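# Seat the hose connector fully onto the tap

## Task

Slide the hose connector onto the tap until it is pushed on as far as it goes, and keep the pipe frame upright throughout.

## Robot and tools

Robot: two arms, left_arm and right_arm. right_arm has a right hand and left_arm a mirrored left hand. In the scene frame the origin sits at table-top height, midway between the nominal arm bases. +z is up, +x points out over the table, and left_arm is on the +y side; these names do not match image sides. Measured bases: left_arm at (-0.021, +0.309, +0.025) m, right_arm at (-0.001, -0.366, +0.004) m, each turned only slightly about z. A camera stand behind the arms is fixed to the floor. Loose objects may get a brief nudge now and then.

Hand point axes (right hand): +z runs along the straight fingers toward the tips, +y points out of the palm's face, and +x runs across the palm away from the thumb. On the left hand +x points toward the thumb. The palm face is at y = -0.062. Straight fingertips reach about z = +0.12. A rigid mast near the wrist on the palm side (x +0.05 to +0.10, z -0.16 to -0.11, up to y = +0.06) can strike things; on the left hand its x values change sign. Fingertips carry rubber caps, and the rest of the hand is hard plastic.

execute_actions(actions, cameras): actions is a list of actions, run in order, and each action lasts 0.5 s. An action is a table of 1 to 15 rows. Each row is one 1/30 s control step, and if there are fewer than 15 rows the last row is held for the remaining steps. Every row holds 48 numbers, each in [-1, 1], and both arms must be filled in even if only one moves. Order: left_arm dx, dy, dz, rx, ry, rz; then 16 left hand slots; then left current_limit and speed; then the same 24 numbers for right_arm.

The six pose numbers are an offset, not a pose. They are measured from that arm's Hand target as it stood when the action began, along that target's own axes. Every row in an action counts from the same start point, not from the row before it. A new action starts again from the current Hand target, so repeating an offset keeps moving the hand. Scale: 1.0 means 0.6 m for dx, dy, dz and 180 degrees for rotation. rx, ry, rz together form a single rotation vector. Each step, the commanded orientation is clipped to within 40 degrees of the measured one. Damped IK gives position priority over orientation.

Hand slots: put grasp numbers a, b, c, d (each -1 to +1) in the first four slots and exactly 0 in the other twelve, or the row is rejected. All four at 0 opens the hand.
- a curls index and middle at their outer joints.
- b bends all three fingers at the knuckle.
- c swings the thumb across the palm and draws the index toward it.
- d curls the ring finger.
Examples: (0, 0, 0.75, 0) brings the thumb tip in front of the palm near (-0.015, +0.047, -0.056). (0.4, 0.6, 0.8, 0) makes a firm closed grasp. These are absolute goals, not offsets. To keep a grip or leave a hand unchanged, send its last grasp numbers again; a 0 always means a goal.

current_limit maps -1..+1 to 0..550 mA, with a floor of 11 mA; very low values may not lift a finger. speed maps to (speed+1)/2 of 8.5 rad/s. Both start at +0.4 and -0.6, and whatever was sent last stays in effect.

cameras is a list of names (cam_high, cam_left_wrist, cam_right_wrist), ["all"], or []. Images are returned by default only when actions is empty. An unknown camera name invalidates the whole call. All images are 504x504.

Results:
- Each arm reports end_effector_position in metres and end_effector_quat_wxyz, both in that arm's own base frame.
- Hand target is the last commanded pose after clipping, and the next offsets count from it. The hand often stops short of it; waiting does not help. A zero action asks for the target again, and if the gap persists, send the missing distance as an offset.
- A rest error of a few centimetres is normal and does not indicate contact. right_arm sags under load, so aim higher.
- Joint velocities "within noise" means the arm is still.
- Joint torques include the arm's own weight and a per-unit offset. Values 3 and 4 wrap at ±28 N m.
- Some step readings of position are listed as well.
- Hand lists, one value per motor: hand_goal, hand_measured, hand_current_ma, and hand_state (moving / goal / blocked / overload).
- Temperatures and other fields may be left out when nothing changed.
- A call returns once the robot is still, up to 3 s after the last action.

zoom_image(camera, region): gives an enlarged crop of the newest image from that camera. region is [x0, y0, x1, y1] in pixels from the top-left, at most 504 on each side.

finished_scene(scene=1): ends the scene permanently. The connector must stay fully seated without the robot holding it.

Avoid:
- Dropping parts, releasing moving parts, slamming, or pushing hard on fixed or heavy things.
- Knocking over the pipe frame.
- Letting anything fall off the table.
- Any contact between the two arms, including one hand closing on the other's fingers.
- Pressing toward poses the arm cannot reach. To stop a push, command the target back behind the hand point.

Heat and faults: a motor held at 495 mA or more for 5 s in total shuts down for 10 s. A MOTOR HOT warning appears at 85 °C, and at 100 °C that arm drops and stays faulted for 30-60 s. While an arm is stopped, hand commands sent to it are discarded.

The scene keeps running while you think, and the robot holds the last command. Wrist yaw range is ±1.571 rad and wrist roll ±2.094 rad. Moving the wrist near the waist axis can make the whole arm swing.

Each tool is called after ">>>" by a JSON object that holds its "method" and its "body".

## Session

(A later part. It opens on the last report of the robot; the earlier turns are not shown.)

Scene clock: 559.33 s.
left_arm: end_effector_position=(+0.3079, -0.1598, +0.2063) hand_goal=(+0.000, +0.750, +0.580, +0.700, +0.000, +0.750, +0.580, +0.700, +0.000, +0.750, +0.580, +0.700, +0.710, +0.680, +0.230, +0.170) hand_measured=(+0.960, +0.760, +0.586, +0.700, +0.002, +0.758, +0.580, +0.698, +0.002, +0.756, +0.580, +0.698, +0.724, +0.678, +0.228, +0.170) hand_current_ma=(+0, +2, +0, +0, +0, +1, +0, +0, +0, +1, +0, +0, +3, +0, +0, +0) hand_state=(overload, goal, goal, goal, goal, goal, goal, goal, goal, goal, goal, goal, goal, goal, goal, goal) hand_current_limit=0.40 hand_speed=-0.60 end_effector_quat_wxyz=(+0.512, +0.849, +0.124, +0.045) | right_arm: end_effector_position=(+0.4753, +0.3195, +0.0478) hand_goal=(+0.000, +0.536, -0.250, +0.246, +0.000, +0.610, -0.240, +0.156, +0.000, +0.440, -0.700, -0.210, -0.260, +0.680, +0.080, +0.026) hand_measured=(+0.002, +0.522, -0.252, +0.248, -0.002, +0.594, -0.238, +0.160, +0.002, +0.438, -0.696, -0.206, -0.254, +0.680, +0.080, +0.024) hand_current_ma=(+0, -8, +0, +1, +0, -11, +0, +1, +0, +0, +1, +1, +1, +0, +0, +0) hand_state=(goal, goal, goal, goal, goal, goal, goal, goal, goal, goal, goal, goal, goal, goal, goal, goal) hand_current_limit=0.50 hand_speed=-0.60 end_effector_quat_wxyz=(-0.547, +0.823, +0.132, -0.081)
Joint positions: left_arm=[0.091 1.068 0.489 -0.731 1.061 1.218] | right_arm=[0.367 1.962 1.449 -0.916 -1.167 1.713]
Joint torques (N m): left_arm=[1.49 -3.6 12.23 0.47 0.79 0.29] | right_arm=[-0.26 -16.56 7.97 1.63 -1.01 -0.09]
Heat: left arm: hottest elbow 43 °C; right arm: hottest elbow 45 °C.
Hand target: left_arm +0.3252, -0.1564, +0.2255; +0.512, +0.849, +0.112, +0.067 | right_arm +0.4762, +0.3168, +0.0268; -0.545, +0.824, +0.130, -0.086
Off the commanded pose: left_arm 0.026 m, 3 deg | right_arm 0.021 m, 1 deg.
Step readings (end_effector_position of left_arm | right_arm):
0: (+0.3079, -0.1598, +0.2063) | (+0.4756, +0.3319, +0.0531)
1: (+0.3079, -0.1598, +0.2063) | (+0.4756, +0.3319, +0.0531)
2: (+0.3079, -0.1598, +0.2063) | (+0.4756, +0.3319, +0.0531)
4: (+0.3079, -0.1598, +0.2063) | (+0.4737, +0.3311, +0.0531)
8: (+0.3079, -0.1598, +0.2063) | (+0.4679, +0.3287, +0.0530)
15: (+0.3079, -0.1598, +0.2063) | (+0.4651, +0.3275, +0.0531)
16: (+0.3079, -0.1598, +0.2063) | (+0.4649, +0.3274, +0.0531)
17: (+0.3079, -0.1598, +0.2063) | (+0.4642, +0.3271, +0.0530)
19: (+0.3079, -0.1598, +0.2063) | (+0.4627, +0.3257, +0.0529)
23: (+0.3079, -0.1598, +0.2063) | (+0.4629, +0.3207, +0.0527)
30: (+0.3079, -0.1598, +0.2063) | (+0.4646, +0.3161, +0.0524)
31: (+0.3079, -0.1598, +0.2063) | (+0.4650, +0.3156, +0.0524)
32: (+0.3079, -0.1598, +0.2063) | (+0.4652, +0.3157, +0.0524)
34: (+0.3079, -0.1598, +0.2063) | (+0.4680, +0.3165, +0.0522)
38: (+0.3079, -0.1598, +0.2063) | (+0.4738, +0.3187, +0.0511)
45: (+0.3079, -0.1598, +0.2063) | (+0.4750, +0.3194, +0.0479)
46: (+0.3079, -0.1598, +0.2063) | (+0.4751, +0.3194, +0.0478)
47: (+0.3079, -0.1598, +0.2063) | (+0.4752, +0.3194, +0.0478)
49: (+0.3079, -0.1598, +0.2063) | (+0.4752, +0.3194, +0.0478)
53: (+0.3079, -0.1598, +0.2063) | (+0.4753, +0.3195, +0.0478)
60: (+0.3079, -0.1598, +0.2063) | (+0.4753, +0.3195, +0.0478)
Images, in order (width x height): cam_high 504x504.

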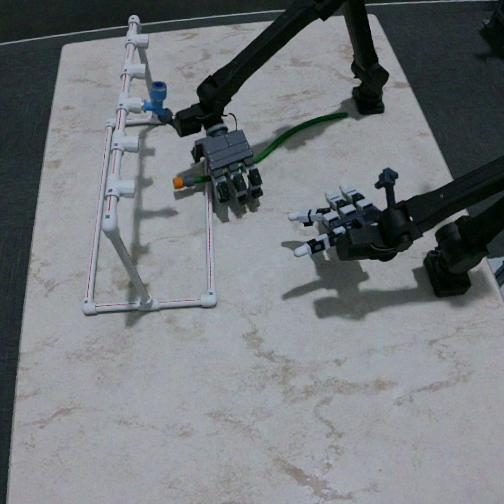

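>>> {"method": "execute_actions", "body": {"actions": [[[0,0,0,0,0,0,0,0,0,0,0,0,0,0,0,0,0,0,0,0,0,0,0.4,-0.6,0,0,0,0,0,0,0.47,0.18,0.77,0.8,0,0,0,0,0,0,0,0,0,0,0,0,0.5,-0.6]],[[0,0,0,0,0,0,0,0,0,0,0,0,0,0,0,0,0,0,0,0,0,0,0.4,-0.6,0,0,0,0,0,0,0.45,0.25,0.79,0.8,0,0,0,0,0,0,0,0,0,0,0,0,0.5,-0.6]],[[0,0,0,0,0,0,0,0,0,0,0,0,0,0,0,0,0,0,0,0,0,0,0.4,-0.6,0,0,0,0,0,0,0.4,0.38,0.81,0.8,0,0,0,0,0,0,0,0,0,0,0,0,0.5,-0.6]],[[0,0,0,0,0,0,0,0,0,0,0,0,0,0,0,0,0,0,0,0,0,0,0.4,-0.6,0,0,0,0,0,0,0.38,0.45,0.81,0.8,0,0,0,0,0,0,0,0,0,0,0,0,0.5,-0.6]],[[0,0,0,0,0,0,0,0,0,0,0,0,0,0,0,0,0,0,0,0,0,0,0.4,-0.6,0,0,0,0,0,0,0.37,0.52,0.81,0.8,0,0,0,0,0,0,0,0,0,0,0,0,0.5,-0.6]]], "cameras": ["cam_high", "cam_right_wrist"]}}

>>> {"method": "zoom_image", "body": {"camera": "cam_high", "region": [150, 90, 290, 220]}}

Scene clock: 562.67 s.
left_arm: end_effector_position=(+0.3079, -0.1598, +0.2063) hand_goal=(+0.000, +0.750, +0.580, +0.700, +0.000, +0.750, +0.580, +0.700, +0.000, +0.750, +0.580, +0.700, +0.710, +0.680, +0.230, +0.170) hand_measured=(+0.960, +0.760, +0.586, +0.700, +0.002, +0.758, +0.580, +0.698, +0.002, +0.756, +0.580, +0.698, +0.724, +0.678, +0.228, +0.170) hand_current_ma=(+0, +2, +0, +0, +0, +1, +0, +0, +0, +1, +0, +0, +3, +0, +0, +0) hand_state=(overload, goal, goal, goal, goal, goal, goal, goal, goal, goal, goal, goal, goal, goal, goal, goal) hand_current_limit=0.40 hand_speed=-0.60 end_effector_quat_wxyz=(+0.512, +0.849, +0.124, +0.045) | right_arm: end_effector_position=(+0.4687, +0.3197, +0.0489) hand_goal=(+0.000, -0.118, -0.122, +0.452, +0.000, -0.092, -0.116, +0.406, +0.000, -0.150, -0.700, -0.112, -0.630, +0.680, +0.028, +0.098) hand_measured=(+0.002, -0.116, -0.124, +0.450, -0.002, -0.088, -0.116, +0.404, +0.002, -0.146, -0.696, -0.114, -0.366, +0.700, +0.030, +0.092) hand_current_ma=(+0, +0, +0, +0, +0, +1, +0, +0, +0, +1, +1, +0, +412, +18, +0, -3) hand_state=(goal, goal, goal, goal, goal, goal, goal, goal, goal, goal, goal, goal, blocked, goal, goal, goal) hand_current_limit=0.50 hand_speed=-0.60 end_effector_quat_wxyz=(-0.549, +0.823, +0.112, -0.098)
Joint positions: left_arm=[0.091 1.068 0.489 -0.731 1.061 1.218] | right_arm=[0.368 1.962 1.445 -0.916 -1.179 1.76]
Joint torques (N m): left_arm=[1.44 -3.55 12.25 0.47 0.79 0.28] | right_arm=[-0.32 -16.73 8.16 1.76 -0.34 -0.52]
Heat: left arm: hottest elbow 43 °C; right arm: hottest elbow 45 °C.
Hand target: left_arm +0.3252, -0.1564, +0.2255; +0.512, +0.849, +0.112, +0.067 | right_arm +0.4762, +0.3170, +0.0269; -0.546, +0.823, +0.130, -0.086
Off the commanded pose: left_arm 0.026 m, 3 deg | right_arm 0.024 m, 3 deg.
Step readings (end_effector_position of left_arm | right_arm):
0: (+0.3079, -0.1598, +0.2063) | (+0.4753, +0.3195, +0.0478)
1: (+0.3079, -0.1598, +0.2063) | (+0.4753, +0.3195, +0.0478)
2: (+0.3079, -0.1598, +0.2063) | (+0.4751, +0.3195, +0.0478)
4: (+0.3079, -0.1598, +0.2063) | (+0.4740, +0.3192, +0.0475)
8: (+0.3079, -0.1598, +0.2063) | (+0.4718, +0.3189, +0.0474)
15: (+0.3079, -0.1598, +0.2063) | (+0.4706, +0.3186, +0.0474)
16: (+0.3079, -0.1598, +0.2063) | (+0.4706, +0.3186, +0.0474)
17: (+0.3079, -0.1598, +0.2063) | (+0.4705, +0.3187, +0.0476)
19: (+0.3079, -0.1598, +0.2063) | (+0.4704, +0.3187, +0.0476)
23: (+0.3079, -0.1598, +0.2063) | (+0.4702, +0.3187, +0.0477)
30: (+0.3079, -0.1598, +0.2063) | (+0.4702, +0.3187, +0.0477)
31: (+0.3079, -0.1598, +0.2063) | (+0.4702, +0.3187, +0.0477)
32: (+0.3079, -0.1598, +0.2063) | (+0.4701, +0.3188, +0.0478)
34: (+0.3079, -0.1598, +0.2063) | (+0.4694, +0.3201, +0.0489)
38: (+0.3079, -0.1598, +0.2063) | (+0.4692, +0.3198, +0.0488)
45: (+0.3079, -0.1598, +0.2063) | (+0.4690, +0.3197, +0.0488)
46: (+0.3079, -0.1598, +0.2063) | (+0.4690, +0.3197, +0.0488)
47: (+0.3079, -0.1598, +0.2063) | (+0.4690, +0.3197, +0.0488)
49: (+0.3079, -0.1598, +0.2063) | (+0.4689, +0.3197, +0.0488)
53: (+0.3079, -0.1598, +0.2063) | (+0.4689, +0.3197, +0.0488)
60: (+0.3079, -0.1598, +0.2063) | (+0.4689, +0.3196, +0.0488)
61: (+0.3079, -0.1598, +0.2063) | (+0.4688, +0.3197, +0.0489)
62: (+0.3079, -0.1598, +0.2063) | (+0.4688, +0.3197, +0.0489)
64: (+0.3079, -0.1598, +0.2063) | (+0.4688, +0.3197, +0.0489)
68: (+0.3079, -0.1598, +0.2063) | (+0.4688, +0.3197, +0.0489)
75: (+0.3079, -0.1598, +0.2063) | (+0.4687, +0.3197, +0.0489)
Images, in order (width x height): cam_high 504x504, cam_right_wrist 504x504.

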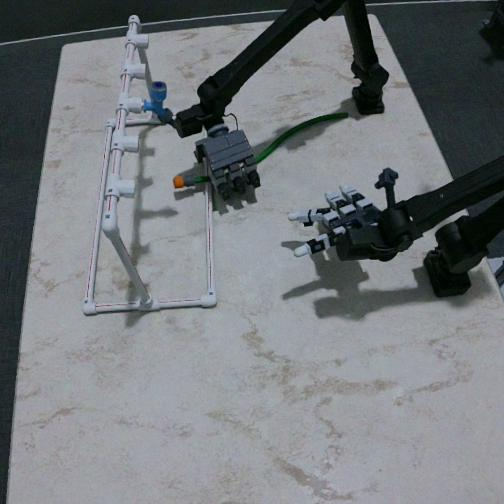

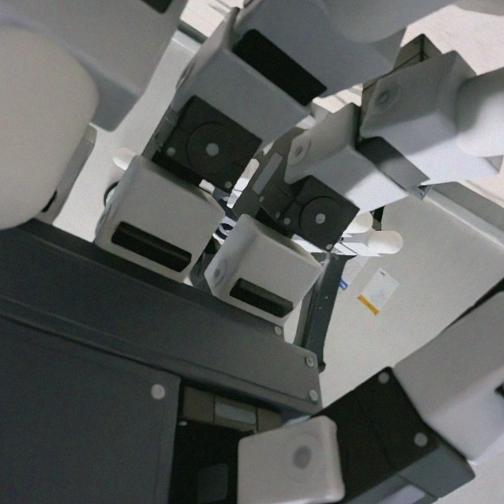

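Scaled by 3.600 from the camera's 504x504 image, which has a finer 720x720 frame.

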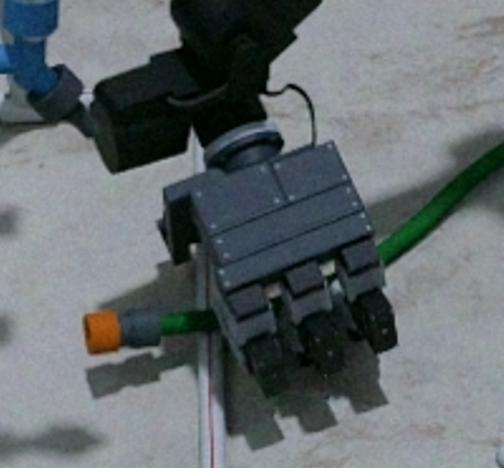

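>>> {"method": "execute_actions", "body": {"actions": [[[0,0,0,0,0,0,0,0,0,0,0,0,0,0,0,0,0,0,0,0,0,0,0.4,-0.6,0,-0.0307,-0.013,0,0,0,0.37,0.52,0.78,0.8,0,0,0,0,0,0,0,0,0,0,0,0,0.5,-0.6]],[[0,0,0,0,0,0,0,0,0,0,0,0,0,0,0,0,0,0,0,0,0,0,0.4,-0.6,0,-0.0153,-0.0065,0,0,0,0.37,0.52,0.78,0.8,0,0,0,0,0,0,0,0,0,0,0,0,0.5,-0.6]]], "cameras": []}}

Scene clock: 564.37 s.
left_arm: end_effector_position=(+0.3079, -0.1598, +0.2063) hand_goal=(+0.000, +0.750, +0.580, +0.700, +0.000, +0.750, +0.580, +0.700, +0.000, +0.750, +0.580, +0.700, +0.710, +0.680, +0.230, +0.170) hand_measured=(+0.960, +0.760, +0.586, +0.700, +0.002, +0.758, +0.580, +0.698, +0.002, +0.756, +0.580, +0.698, +0.724, +0.678, +0.228, +0.170) hand_current_ma=(+0, +2, +0, +0, +0, +1, +0, +0, +0, +1, +0, +0, +3, +0, +0, +0) hand_state=(overload, goal, goal, goal, goal, goal, goal, goal, goal, goal, goal, goal, goal, goal, goal, goal) hand_current_limit=0.40 hand_speed=-0.60 end_effector_quat_wxyz=(+0.512, +0.849, +0.124, +0.045) | right_arm: end_effector_position=(+0.4593, +0.3156, +0.0508) hand_goal=(+0.000, -0.108, -0.106, +0.452, +0.000, -0.092, -0.116, +0.398, +0.000, -0.158, -0.700, -0.112, -0.578, +0.680, +0.036, +0.102) hand_measured=(+0.002, -0.110, -0.108, +0.450, -0.002, -0.090, -0.116, +0.402, +0.002, -0.154, -0.696, -0.114, -0.446, +0.700, +0.032, +0.096) hand_current_ma=(+0, +0, +0, +0, +0, +0, +0, +1, +0, +1, +1, +0, +349, +18, -2, -3) hand_state=(goal, goal, goal, goal, goal, goal, goal, goal, goal, goal, goal, goal, blocked, goal, goal, goal) hand_current_limit=0.50 hand_speed=-0.60 end_effector_quat_wxyz=(-0.543, +0.826, +0.099, -0.116)
Joint positions: left_arm=[0.091 1.068 0.489 -0.731 1.061 1.218] | right_arm=[0.368 1.959 1.445 -0.965 -1.176 1.76]
Joint torques (N m): left_arm=[1.44 -3.55 12.23 0.49 0.79 0.28] | right_arm=[-0.32 -19.9 10.39 1.14 -0.43 -0.48]
Heat: left arm: hottest elbow 43 °C; right arm: hottest elbow 45 °C.
Hand target: left_arm +0.3252, -0.1564, +0.2255; +0.512, +0.849, +0.112, +0.067 | right_arm +0.4762, +0.3169, +0.0567; -0.545, +0.824, +0.130, -0.086
Off the commanded pose: left_arm 0.026 m, 3 deg | right_arm 0.018 m, 5 deg.
Step readings (end_effector_position of left_arm | right_arm):
0: (+0.3079, -0.1598, +0.2063) | (+0.4687, +0.3197, +0.0489)
1: (+0.3079, -0.1598, +0.2063) | (+0.4687, +0.3197, +0.0489)
2: (+0.3079, -0.1598, +0.2063) | (+0.4686, +0.3196, +0.0489)
4: (+0.3079, -0.1598, +0.2063) | (+0.4675, +0.3192, +0.0490)
8: (+0.3079, -0.1598, +0.2063) | (+0.4648, +0.3181, +0.0495)
15: (+0.3079, -0.1598, +0.2063) | (+0.4633, +0.3176, +0.0498)
16: (+0.3079, -0.1598, +0.2063) | (+0.4632, +0.3175, +0.0498)
17: (+0.3079, -0.1598, +0.2063) | (+0.4628, +0.3173, +0.0500)
19: (+0.3079, -0.1598, +0.2063) | (+0.4617, +0.3167, +0.0506)
23: (+0.3079, -0.1598, +0.2063) | (+0.4600, +0.3160, +0.0508)
30: (+0.3079, -0.1598, +0.2063) | (+0.4593, +0.3157, +0.0508)
No camera images: "cameras" was empty.

>>> {"method": "execute_actions", "body": {"actions": [[[0,0,0,0,0,0,0,0,0,0,0,0,0,0,0,0,0,0,0,0,0,0,0.4,-0.6,0,-0.0307,-0.013,0,0,0,0.37,0.52,0.75,0.8,0,0,0,0,0,0,0,0,0,0,0,0,0.4,-0.6]],[[0,0,0,0,0,0,0,0,0,0,0,0,0,0,0,0,0,0,0,0,0,0,0.4,-0.6,0,0,0,0,0,0,0.37,0.52,0.78,0.8,0,0,0,0,0,0,0,0,0,0,0,0,0.4,-0.6]]], "cameras": ["cam_high"]}}

>>> {"method": "zoom_image", "body": {"camera": "cam_high", "region": [150, 90, 290, 220]}}

Scene clock: 565.97 s.
left_arm: end_effector_position=(+0.3079, -0.1598, +0.2063) hand_goal=(+0.000, +0.750, +0.580, +0.700, +0.000, +0.750, +0.580, +0.700, +0.000, +0.750, +0.580, +0.700, +0.710, +0.680, +0.230, +0.170) hand_measured=(+0.960, +0.760, +0.586, +0.700, +0.002, +0.758, +0.580, +0.698, +0.002, +0.756, +0.580, +0.698, +0.724, +0.678, +0.228, +0.170) hand_current_ma=(+0, +2, +0, +0, +0, +1, +0, +0, +0, +1, +0, +0, +3, +0, +0, +0) hand_state=(overload, goal, goal, goal, goal, goal, goal, goal, goal, goal, goal, goal, goal, goal, goal, goal) hand_current_limit=0.40 hand_speed=-0.60 end_effector_quat_wxyz=(+0.512, +0.849, +0.124, +0.045) | right_arm: end_effector_position=(+0.4567, +0.3131, +0.0562) hand_goal=(+0.000, -0.108, -0.106, +0.452, +0.000, -0.092, -0.116, +0.398, +0.000, -0.158, -0.700, -0.112, -0.578, +0.680, +0.036, +0.102) hand_measured=(+0.002, -0.106, -0.100, +0.450, -0.002, -0.090, -0.116, +0.396, +0.002, -0.158, -0.696, -0.114, -0.556, +0.688, +0.040, +0.104) hand_current_ma=(+0, +0, +2, +0, +0, +0, +0, +0, +0, +0, +1, +0, +16, +4, +1, +0) hand_state=(goal, goal, goal, goal, goal, goal, goal, goal, goal, goal, goal, goal, blocked, goal, goal, goal) hand_current_limit=0.40 hand_speed=-0.60 end_effector_quat_wxyz=(-0.541, +0.826, +0.109, -0.114)
Joint positions: left_arm=[0.091 1.068 0.489 -0.731 1.061 1.218] | right_arm=[0.368 1.947 1.445 -0.998 -1.17 1.724]
Joint torques (N m): left_arm=[1.44 -3.6 12.22 0.49 0.79 0.28] | right_arm=[-0.32 -20.78 12.15 0.42 -0.74 -0.16]
Heat: left arm: hottest elbow 44 °C; right arm: hottest elbow 45 °C.
Hand target: left_arm +0.3252, -0.1564, +0.2255; +0.512, +0.849, +0.112, +0.067 | right_arm +0.4762, +0.3170, +0.0767; -0.545, +0.824, +0.130, -0.086
Off the commanded pose: left_arm 0.026 m, 3 deg | right_arm 0.029 m, 4 deg.
Step readings (end_effector_position of left_arm | right_arm):
0: (+0.3079, -0.1598, +0.2063) | (+0.4593, +0.3156, +0.0508)
1: (+0.3079, -0.1598, +0.2063) | (+0.4591, +0.3156, +0.0510)
2: (+0.3079, -0.1598, +0.2063) | (+0.4586, +0.3153, +0.0512)
4: (+0.3079, -0.1598, +0.2063) | (+0.4576, +0.3145, +0.0526)
8: (+0.3079, -0.1598, +0.2063) | (+0.4570, +0.3137, +0.0555)
15: (+0.3079, -0.1598, +0.2063) | (+0.4571, +0.3134, +0.0563)
16: (+0.3079, -0.1598, +0.2063) | (+0.4570, +0.3134, +0.0563)
17: (+0.3079, -0.1598, +0.2063) | (+0.4569, +0.3133, +0.0563)
19: (+0.3079, -0.1598, +0.2063) | (+0.4566, +0.3131, +0.0563)
23: (+0.3079, -0.1598, +0.2063) | (+0.4566, +0.3131, +0.0562)
30: (+0.3079, -0.1598, +0.2063) | (+0.4567, +0.3131, +0.0562)
Images, in order (width x height): cam_high 504x504.

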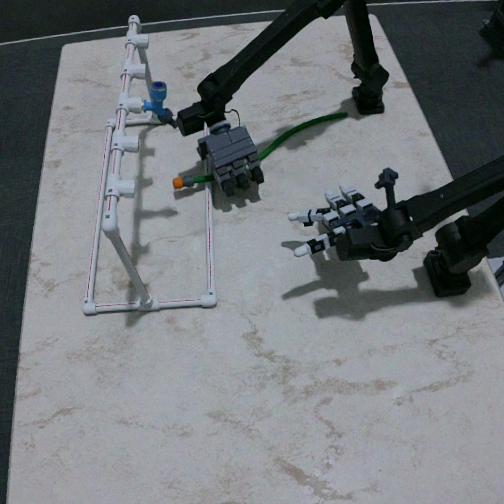

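Scaled by 3.600 from the camera's 504x504 image, which has a finer 720x720 frame.

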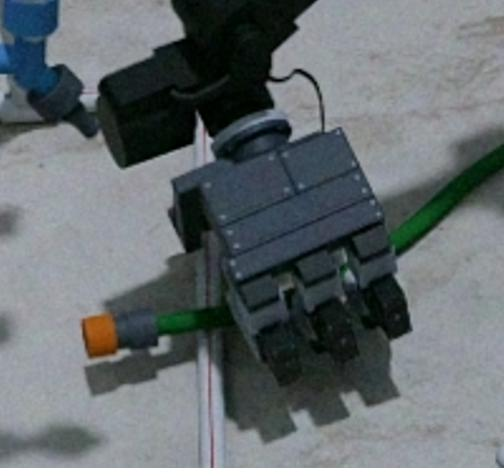

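>>> {"method": "execute_actions", "body": {"actions": [[[0,0,0,0,0,0,0,0,0,0,0,0,0,0,0,0,0,0,0,0,0,0,0.4,-0.6,0,0.0614,0.026,0,0,0,0.38,0.45,0.78,0.8,0,0,0,0,0,0,0,0,0,0,0,0,0.4,-0.6]],[[0,0,0,0,0,0,0,0,0,0,0,0,0,0,0,0,0,0,0,0,0,0,0.4,-0.6,0,0,0,0,0,0,0.37,0.52,0.79,0.8,0,0,0,0,0,0,0,0,0,0,0,0,0.4,-0.6]],[[0,0,0,0,0,0,0,0,0,0,0,0,0,0,0,0,0,0,0,0,0,0,0.4,-0.6,0,0,0,0,0,0,0.38,0.6,0.82,0.8,0,0,0,0,0,0,0,0,0,0,0,0,0.5,-0.6]]], "cameras": ["cam_high"]}}

>>> {"method": "zoom_image", "body": {"camera": "cam_high", "region": [150, 90, 290, 220]}}

Scene clock: 568.43 s.
left_arm: end_effector_position=(+0.3079, -0.1598, +0.2063) hand_goal=(+0.000, +0.750, +0.580, +0.700, +0.000, +0.750, +0.580, +0.700, +0.000, +0.750, +0.580, +0.700, +0.710, +0.680, +0.230, +0.170) hand_measured=(+0.960, +0.760, +0.586, +0.700, +0.002, +0.758, +0.580, +0.698, +0.002, +0.756, +0.580, +0.698, +0.724, +0.678, +0.228, +0.170) hand_current_ma=(+0, +2, +0, +0, +0, +1, +0, +0, +0, +1, +0, +0, +3, +0, +0, +0) hand_state=(overload, goal, goal, goal, goal, goal, goal, goal, goal, goal, goal, goal, goal, goal, goal, goal) hand_current_limit=0.40 hand_speed=-0.60 end_effector_quat_wxyz=(+0.512, +0.849, +0.124, +0.045) | right_arm: end_effector_position=(+0.4697, +0.3175, +0.0529) hand_goal=(+0.000, -0.228, -0.112, +0.460, +0.000, -0.234, -0.148, +0.396, +0.000, -0.266, -0.700, -0.098, -0.646, +0.680, +0.026, +0.110) hand_measured=(+0.002, -0.224, -0.112, +0.458, -0.008, -0.102, -0.108, +0.412, +0.002, -0.260, -0.696, -0.100, -0.600, +0.688, +0.062, +0.126) hand_current_ma=(+0, +1, +0, +0, -2, +371, +44, +9, +0, +2, +1, +0, +57, +4, +56, +16) hand_state=(goal, goal, goal, goal, goal, blocked, blocked, goal, goal, goal, goal, goal, blocked, goal, blocked, goal) hand_current_limit=0.50 hand_speed=-0.60 end_effector_quat_wxyz=(-0.546, +0.823, +0.126, -0.089)
Joint positions: left_arm=[0.091 1.068 0.489 -0.731 1.061 1.218] | right_arm=[0.367 1.951 1.445 -0.937 -1.169 1.718]
Joint torques (N m): left_arm=[1.44 -3.6 12.23 0.49 0.79 0.29] | right_arm=[-0.32 -16.62 9.1 1.61 -0.77 -0.15]
Heat: left arm: hottest elbow 44 °C; right arm: hottest elbow 45 °C.
Hand target: left_arm +0.3252, -0.1564, +0.2255; +0.512, +0.849, +0.112, +0.067 | right_arm +0.4763, +0.3168, +0.0366; -0.545, +0.824, +0.130, -0.086
Off the commanded pose: left_arm 0.026 m, 3 deg | right_arm 0.017 m, 1 deg.
Step readings (end_effector_position of left_arm | right_arm):
0: (+0.3079, -0.1598, +0.2063) | (+0.4567, +0.3131, +0.0562)
1: (+0.3079, -0.1598, +0.2063) | (+0.4567, +0.3131, +0.0561)
2: (+0.3079, -0.1598, +0.2063) | (+0.4570, +0.3131, +0.0561)
4: (+0.3079, -0.1598, +0.2063) | (+0.4596, +0.3141, +0.0558)
8: (+0.3079, -0.1598, +0.2063) | (+0.4658, +0.3165, +0.0553)
15: (+0.3079, -0.1598, +0.2063) | (+0.4695, +0.3169, +0.0538)
16: (+0.3079, -0.1598, +0.2063) | (+0.4696, +0.3170, +0.0538)
17: (+0.3079, -0.1598, +0.2063) | (+0.4697, +0.3170, +0.0535)
19: (+0.3079, -0.1598, +0.2063) | (+0.4698, +0.3171, +0.0533)
23: (+0.3079, -0.1598, +0.2063) | (+0.4698, +0.3171, +0.0531)
30: (+0.3079, -0.1598, +0.2063) | (+0.4699, +0.3171, +0.0531)
31: (+0.3079, -0.1598, +0.2063) | (+0.4699, +0.3171, +0.0531)
32: (+0.3079, -0.1598, +0.2063) | (+0.4699, +0.3171, +0.0531)
34: (+0.3079, -0.1598, +0.2063) | (+0.4699, +0.3171, +0.0531)
38: (+0.3079, -0.1598, +0.2063) | (+0.4697, +0.3175, +0.0529)
45: (+0.3079, -0.1598, +0.2063) | (+0.4697, +0.3175, +0.0529)
Images, in order (width x height): cam_high 504x504.

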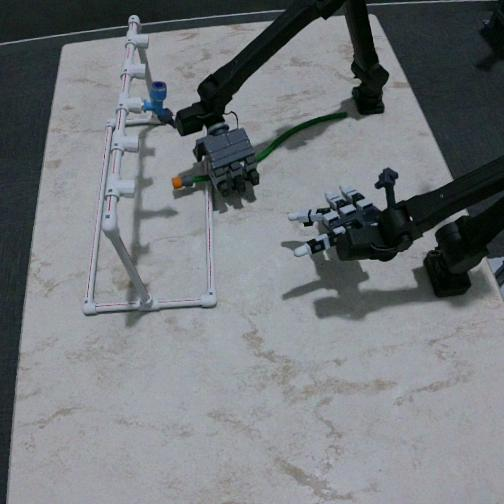

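Scaled by 3.600 from the camera's 504x504 image, which has a finer 720x720 frame.

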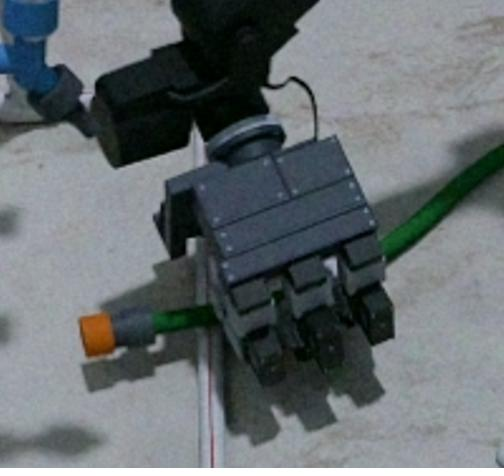

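>>> {"method": "execute_actions", "body": {"actions": [[[0,0,0,0,0,0,0,0,0,0,0,0,0,0,0,0,0,0,0,0,0,0,0.4,-0.6,0,0,0,0,0,0,0.41,0.66,0.88,0.8,0,0,0,0,0,0,0,0,0,0,0,0,0.65,-0.6]]], "cameras": ["cam_high", "cam_right_wrist"]}}

>>> {"method": "zoom_image", "body": {"camera": "cam_high", "region": [150, 90, 290, 220]}}

Scene clock: 569.67 s.
left_arm: end_effector_position=(+0.3079, -0.1598, +0.2063) hand_goal=(+0.000, +0.750, +0.580, +0.700, +0.000, +0.750, +0.580, +0.700, +0.000, +0.750, +0.580, +0.700, +0.710, +0.680, +0.230, +0.170) hand_measured=(+0.960, +0.760, +0.586, +0.700, +0.002, +0.758, +0.580, +0.698, +0.002, +0.756, +0.580, +0.698, +0.724, +0.678, +0.228, +0.170) hand_current_ma=(+0, +2, +0, +0, +0, +1, +0, +0, +0, +1, +0, +0, +3, +0, +0, +0) hand_state=(overload, goal, goal, goal, goal, goal, goal, goal, goal, goal, goal, goal, goal, goal, goal, goal) hand_current_limit=0.40 hand_speed=-0.60 end_effector_quat_wxyz=(+0.512, +0.849, +0.124, +0.045) | right_arm: end_effector_position=(+0.4697, +0.3175, +0.0529) hand_goal=(+0.000, -0.328, -0.154, +0.442, +0.000, -0.348, -0.208, +0.370, +0.000, -0.338, -0.700, -0.088, -0.744, +0.680, +0.010, +0.108) hand_measured=(+0.002, -0.304, -0.140, +0.448, -0.008, -0.116, -0.132, +0.406, +0.002, -0.330, -0.696, -0.090, -0.668, +0.690, +0.062, +0.130) hand_current_ma=(+0, +21, +8, +2, -2, +454, +131, +38, +0, +3, +1, +0, +136, +6, +106, +28) hand_state=(goal, blocked, goal, goal, goal, blocked, blocked, blocked, goal, goal, goal, goal, blocked, goal, blocked, blocked) hand_current_limit=0.65 hand_speed=-0.60 end_effector_quat_wxyz=(-0.546, +0.823, +0.126, -0.089)
Joint positions: left_arm=[0.091 1.068 0.489 -0.731 1.061 1.218] | right_arm=[0.367 1.951 1.445 -0.937 -1.169 1.718]
Joint torques (N m): left_arm=[1.44 -3.66 12.23 0.49 0.79 0.28] | right_arm=[-0.21 -16.73 9.14 1.65 -0.75 -0.15]
Heat: left arm: hottest elbow 44 °C; right arm: hottest elbow 45 °C.
Hand target: left_arm +0.3252, -0.1564, +0.2255; +0.512, +0.849, +0.112, +0.067 | right_arm +0.4763, +0.3168, +0.0367; -0.545, +0.824, +0.130, -0.086
Off the commanded pose: left_arm 0.026 m, 3 deg | right_arm 0.018 m, 1 deg.
Step readings (end_effector_position of left_arm | right_arm):
0: (+0.3079, -0.1598, +0.2063) | (+0.4697, +0.3175, +0.0529)
1: (+0.3079, -0.1598, +0.2063) | (+0.4697, +0.3175, +0.0529)
2: (+0.3079, -0.1598, +0.2063) | (+0.4697, +0.3175, +0.0529)
4: (+0.3079, -0.1598, +0.2063) | (+0.4697, +0.3175, +0.0529)
8: (+0.3079, -0.1598, +0.2063) | (+0.4697, +0.3175, +0.0529)
15: (+0.3079, -0.1598, +0.2063) | (+0.4697, +0.3175, +0.0529)
Images, in order (width x height): cam_high 504x504, cam_right_wrist 504x504.

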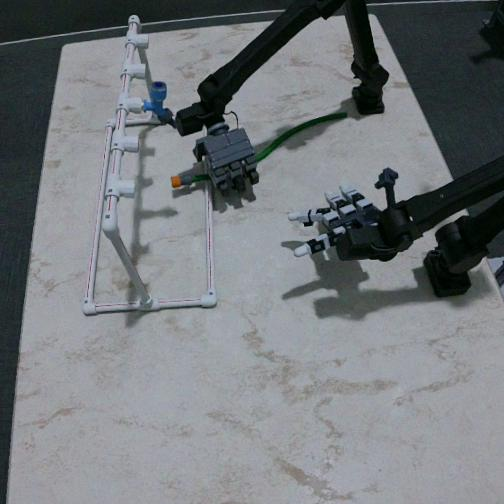

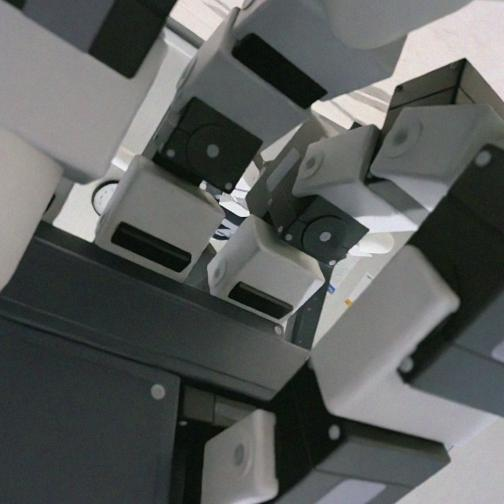

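Scaled by 3.600 from the camera's 504x504 image, which has a finer 720x720 frame.

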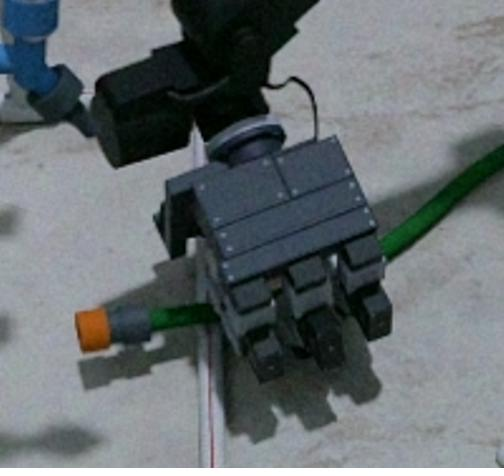

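>>> {"method": "execute_actions", "body": {"actions": [[[0,0,0,0,0,0,0,0,0,0,0,0,0,0,0,0,0,0,0,0,0,0,0.4,-0.6,0.0172,-0.1155,-0.0265,0,0,0,0.41,0.66,0.88,0.8,0,0,0,0,0,0,0,0,0,0,0,0,0.72,-0.7]],[[0,0,0,0,0,0,0,0,0,0,0,0,0,0,0,0,0,0,0,0,0,0,0.4,-0.6,0,0,0,0,0,0,0.41,0.66,0.88,0.8,0,0,0,0,0,0,0,0,0,0,0,0,0.72,-0.7]]], "cameras": ["cam_high"]}}

>>> {"method": "zoom_image", "body": {"camera": "cam_high", "region": [150, 90, 350, 220]}}

Scene clock: 571.40 s.
left_arm: end_effector_position=(+0.3079, -0.1598, +0.2063) hand_goal=(+0.000, +0.750, +0.580, +0.700, +0.000, +0.750, +0.580, +0.700, +0.000, +0.750, +0.580, +0.700, +0.710, +0.680, +0.230, +0.170) hand_measured=(+0.960, +0.760, +0.586, +0.700, +0.002, +0.758, +0.580, +0.698, +0.002, +0.756, +0.580, +0.698, +0.724, +0.678, +0.228, +0.170) hand_current_ma=(+0, +2, +0, +0, +0, +1, +0, +0, +0, +1, +0, +0, +3, +0, +0, +0) hand_state=(overload, goal, goal, goal, goal, goal, goal, goal, goal, goal, goal, goal, goal, goal, goal, goal) hand_current_limit=0.40 hand_speed=-0.60 end_effector_quat_wxyz=(+0.512, +0.849, +0.124, +0.045) | right_arm: end_effector_position=(+0.4707, +0.3225, +0.0844) hand_goal=(+0.000, -0.328, -0.154, +0.442, +0.000, -0.348, -0.208, +0.370, +0.000, -0.338, -0.700, -0.088, -0.744, +0.680, +0.010, +0.108) hand_measured=(+0.002, -0.322, -0.146, +0.446, -0.016, -0.280, -0.182, +0.382, +0.002, -0.330, -0.696, -0.090, -0.716, +0.688, +0.034, +0.116) hand_current_ma=(+0, +2, +2, +1, -8, +120, +21, +5, +0, +3, +1, +0, +24, +4, +30, +4) hand_state=(goal, goal, goal, goal, goal, blocked, blocked, goal, goal, goal, goal, goal, blocked, goal, blocked, goal) hand_current_limit=0.72 hand_speed=-0.70 end_effector_quat_wxyz=(-0.543, +0.825, +0.119, -0.099)
Joint positions: left_arm=[0.091 1.068 0.489 -0.731 1.061 1.218] | right_arm=[0.375 1.931 1.505 -1.025 -1.166 1.74]
Joint torques (N m): left_arm=[1.44 -3.55 12.23 0.49 0.8 0.29] | right_arm=[0.62 -20.72 12.93 0.4 -0.75 0.16]
Heat: left arm: hottest elbow 44 °C; right arm: hottest elbow 45 °C.
Hand target: left_arm +0.3252, -0.1564, +0.2255; +0.512, +0.849, +0.112, +0.067 | right_arm +0.4821, +0.3319, +0.1067; -0.545, +0.824, +0.130, -0.086
Off the commanded pose: left_arm 0.026 m, 3 deg | right_arm 0.027 m, 2 deg.
Step readings (end_effector_position of left_arm | right_arm):
0: (+0.3079, -0.1598, +0.2063) | (+0.4697, +0.3175, +0.0529)
1: (+0.3079, -0.1598, +0.2063) | (+0.4697, +0.3175, +0.0529)
2: (+0.3079, -0.1598, +0.2063) | (+0.4689, +0.3174, +0.0529)
4: (+0.3079, -0.1598, +0.2063) | (+0.4665, +0.3172, +0.0550)
8: (+0.3079, -0.1598, +0.2063) | (+0.4652, +0.3192, +0.0642)
15: (+0.3079, -0.1598, +0.2063) | (+0.4712, +0.3227, +0.0828)
16: (+0.3079, -0.1598, +0.2063) | (+0.4716, +0.3229, +0.0838)
17: (+0.3079, -0.1598, +0.2063) | (+0.4718, +0.3230, +0.0842)
19: (+0.3079, -0.1598, +0.2063) | (+0.4715, +0.3229, +0.0844)
23: (+0.3079, -0.1598, +0.2063) | (+0.4710, +0.3227, +0.0844)
30: (+0.3079, -0.1598, +0.2063) | (+0.4708, +0.3226, +0.0844)
Images, in order (width x height): cam_high 504x504.

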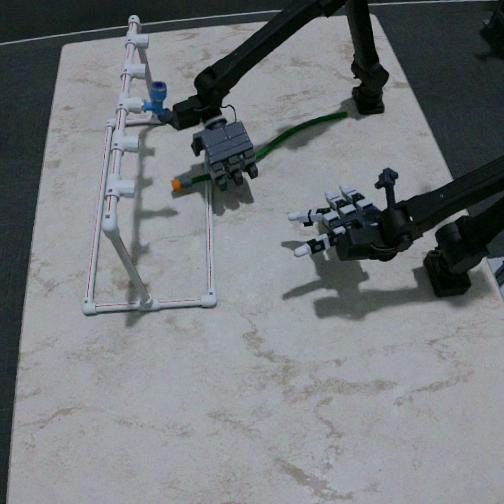

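Scaled by 2.520 from the camera's 504x504 image, which has a finer 720x720 frame.

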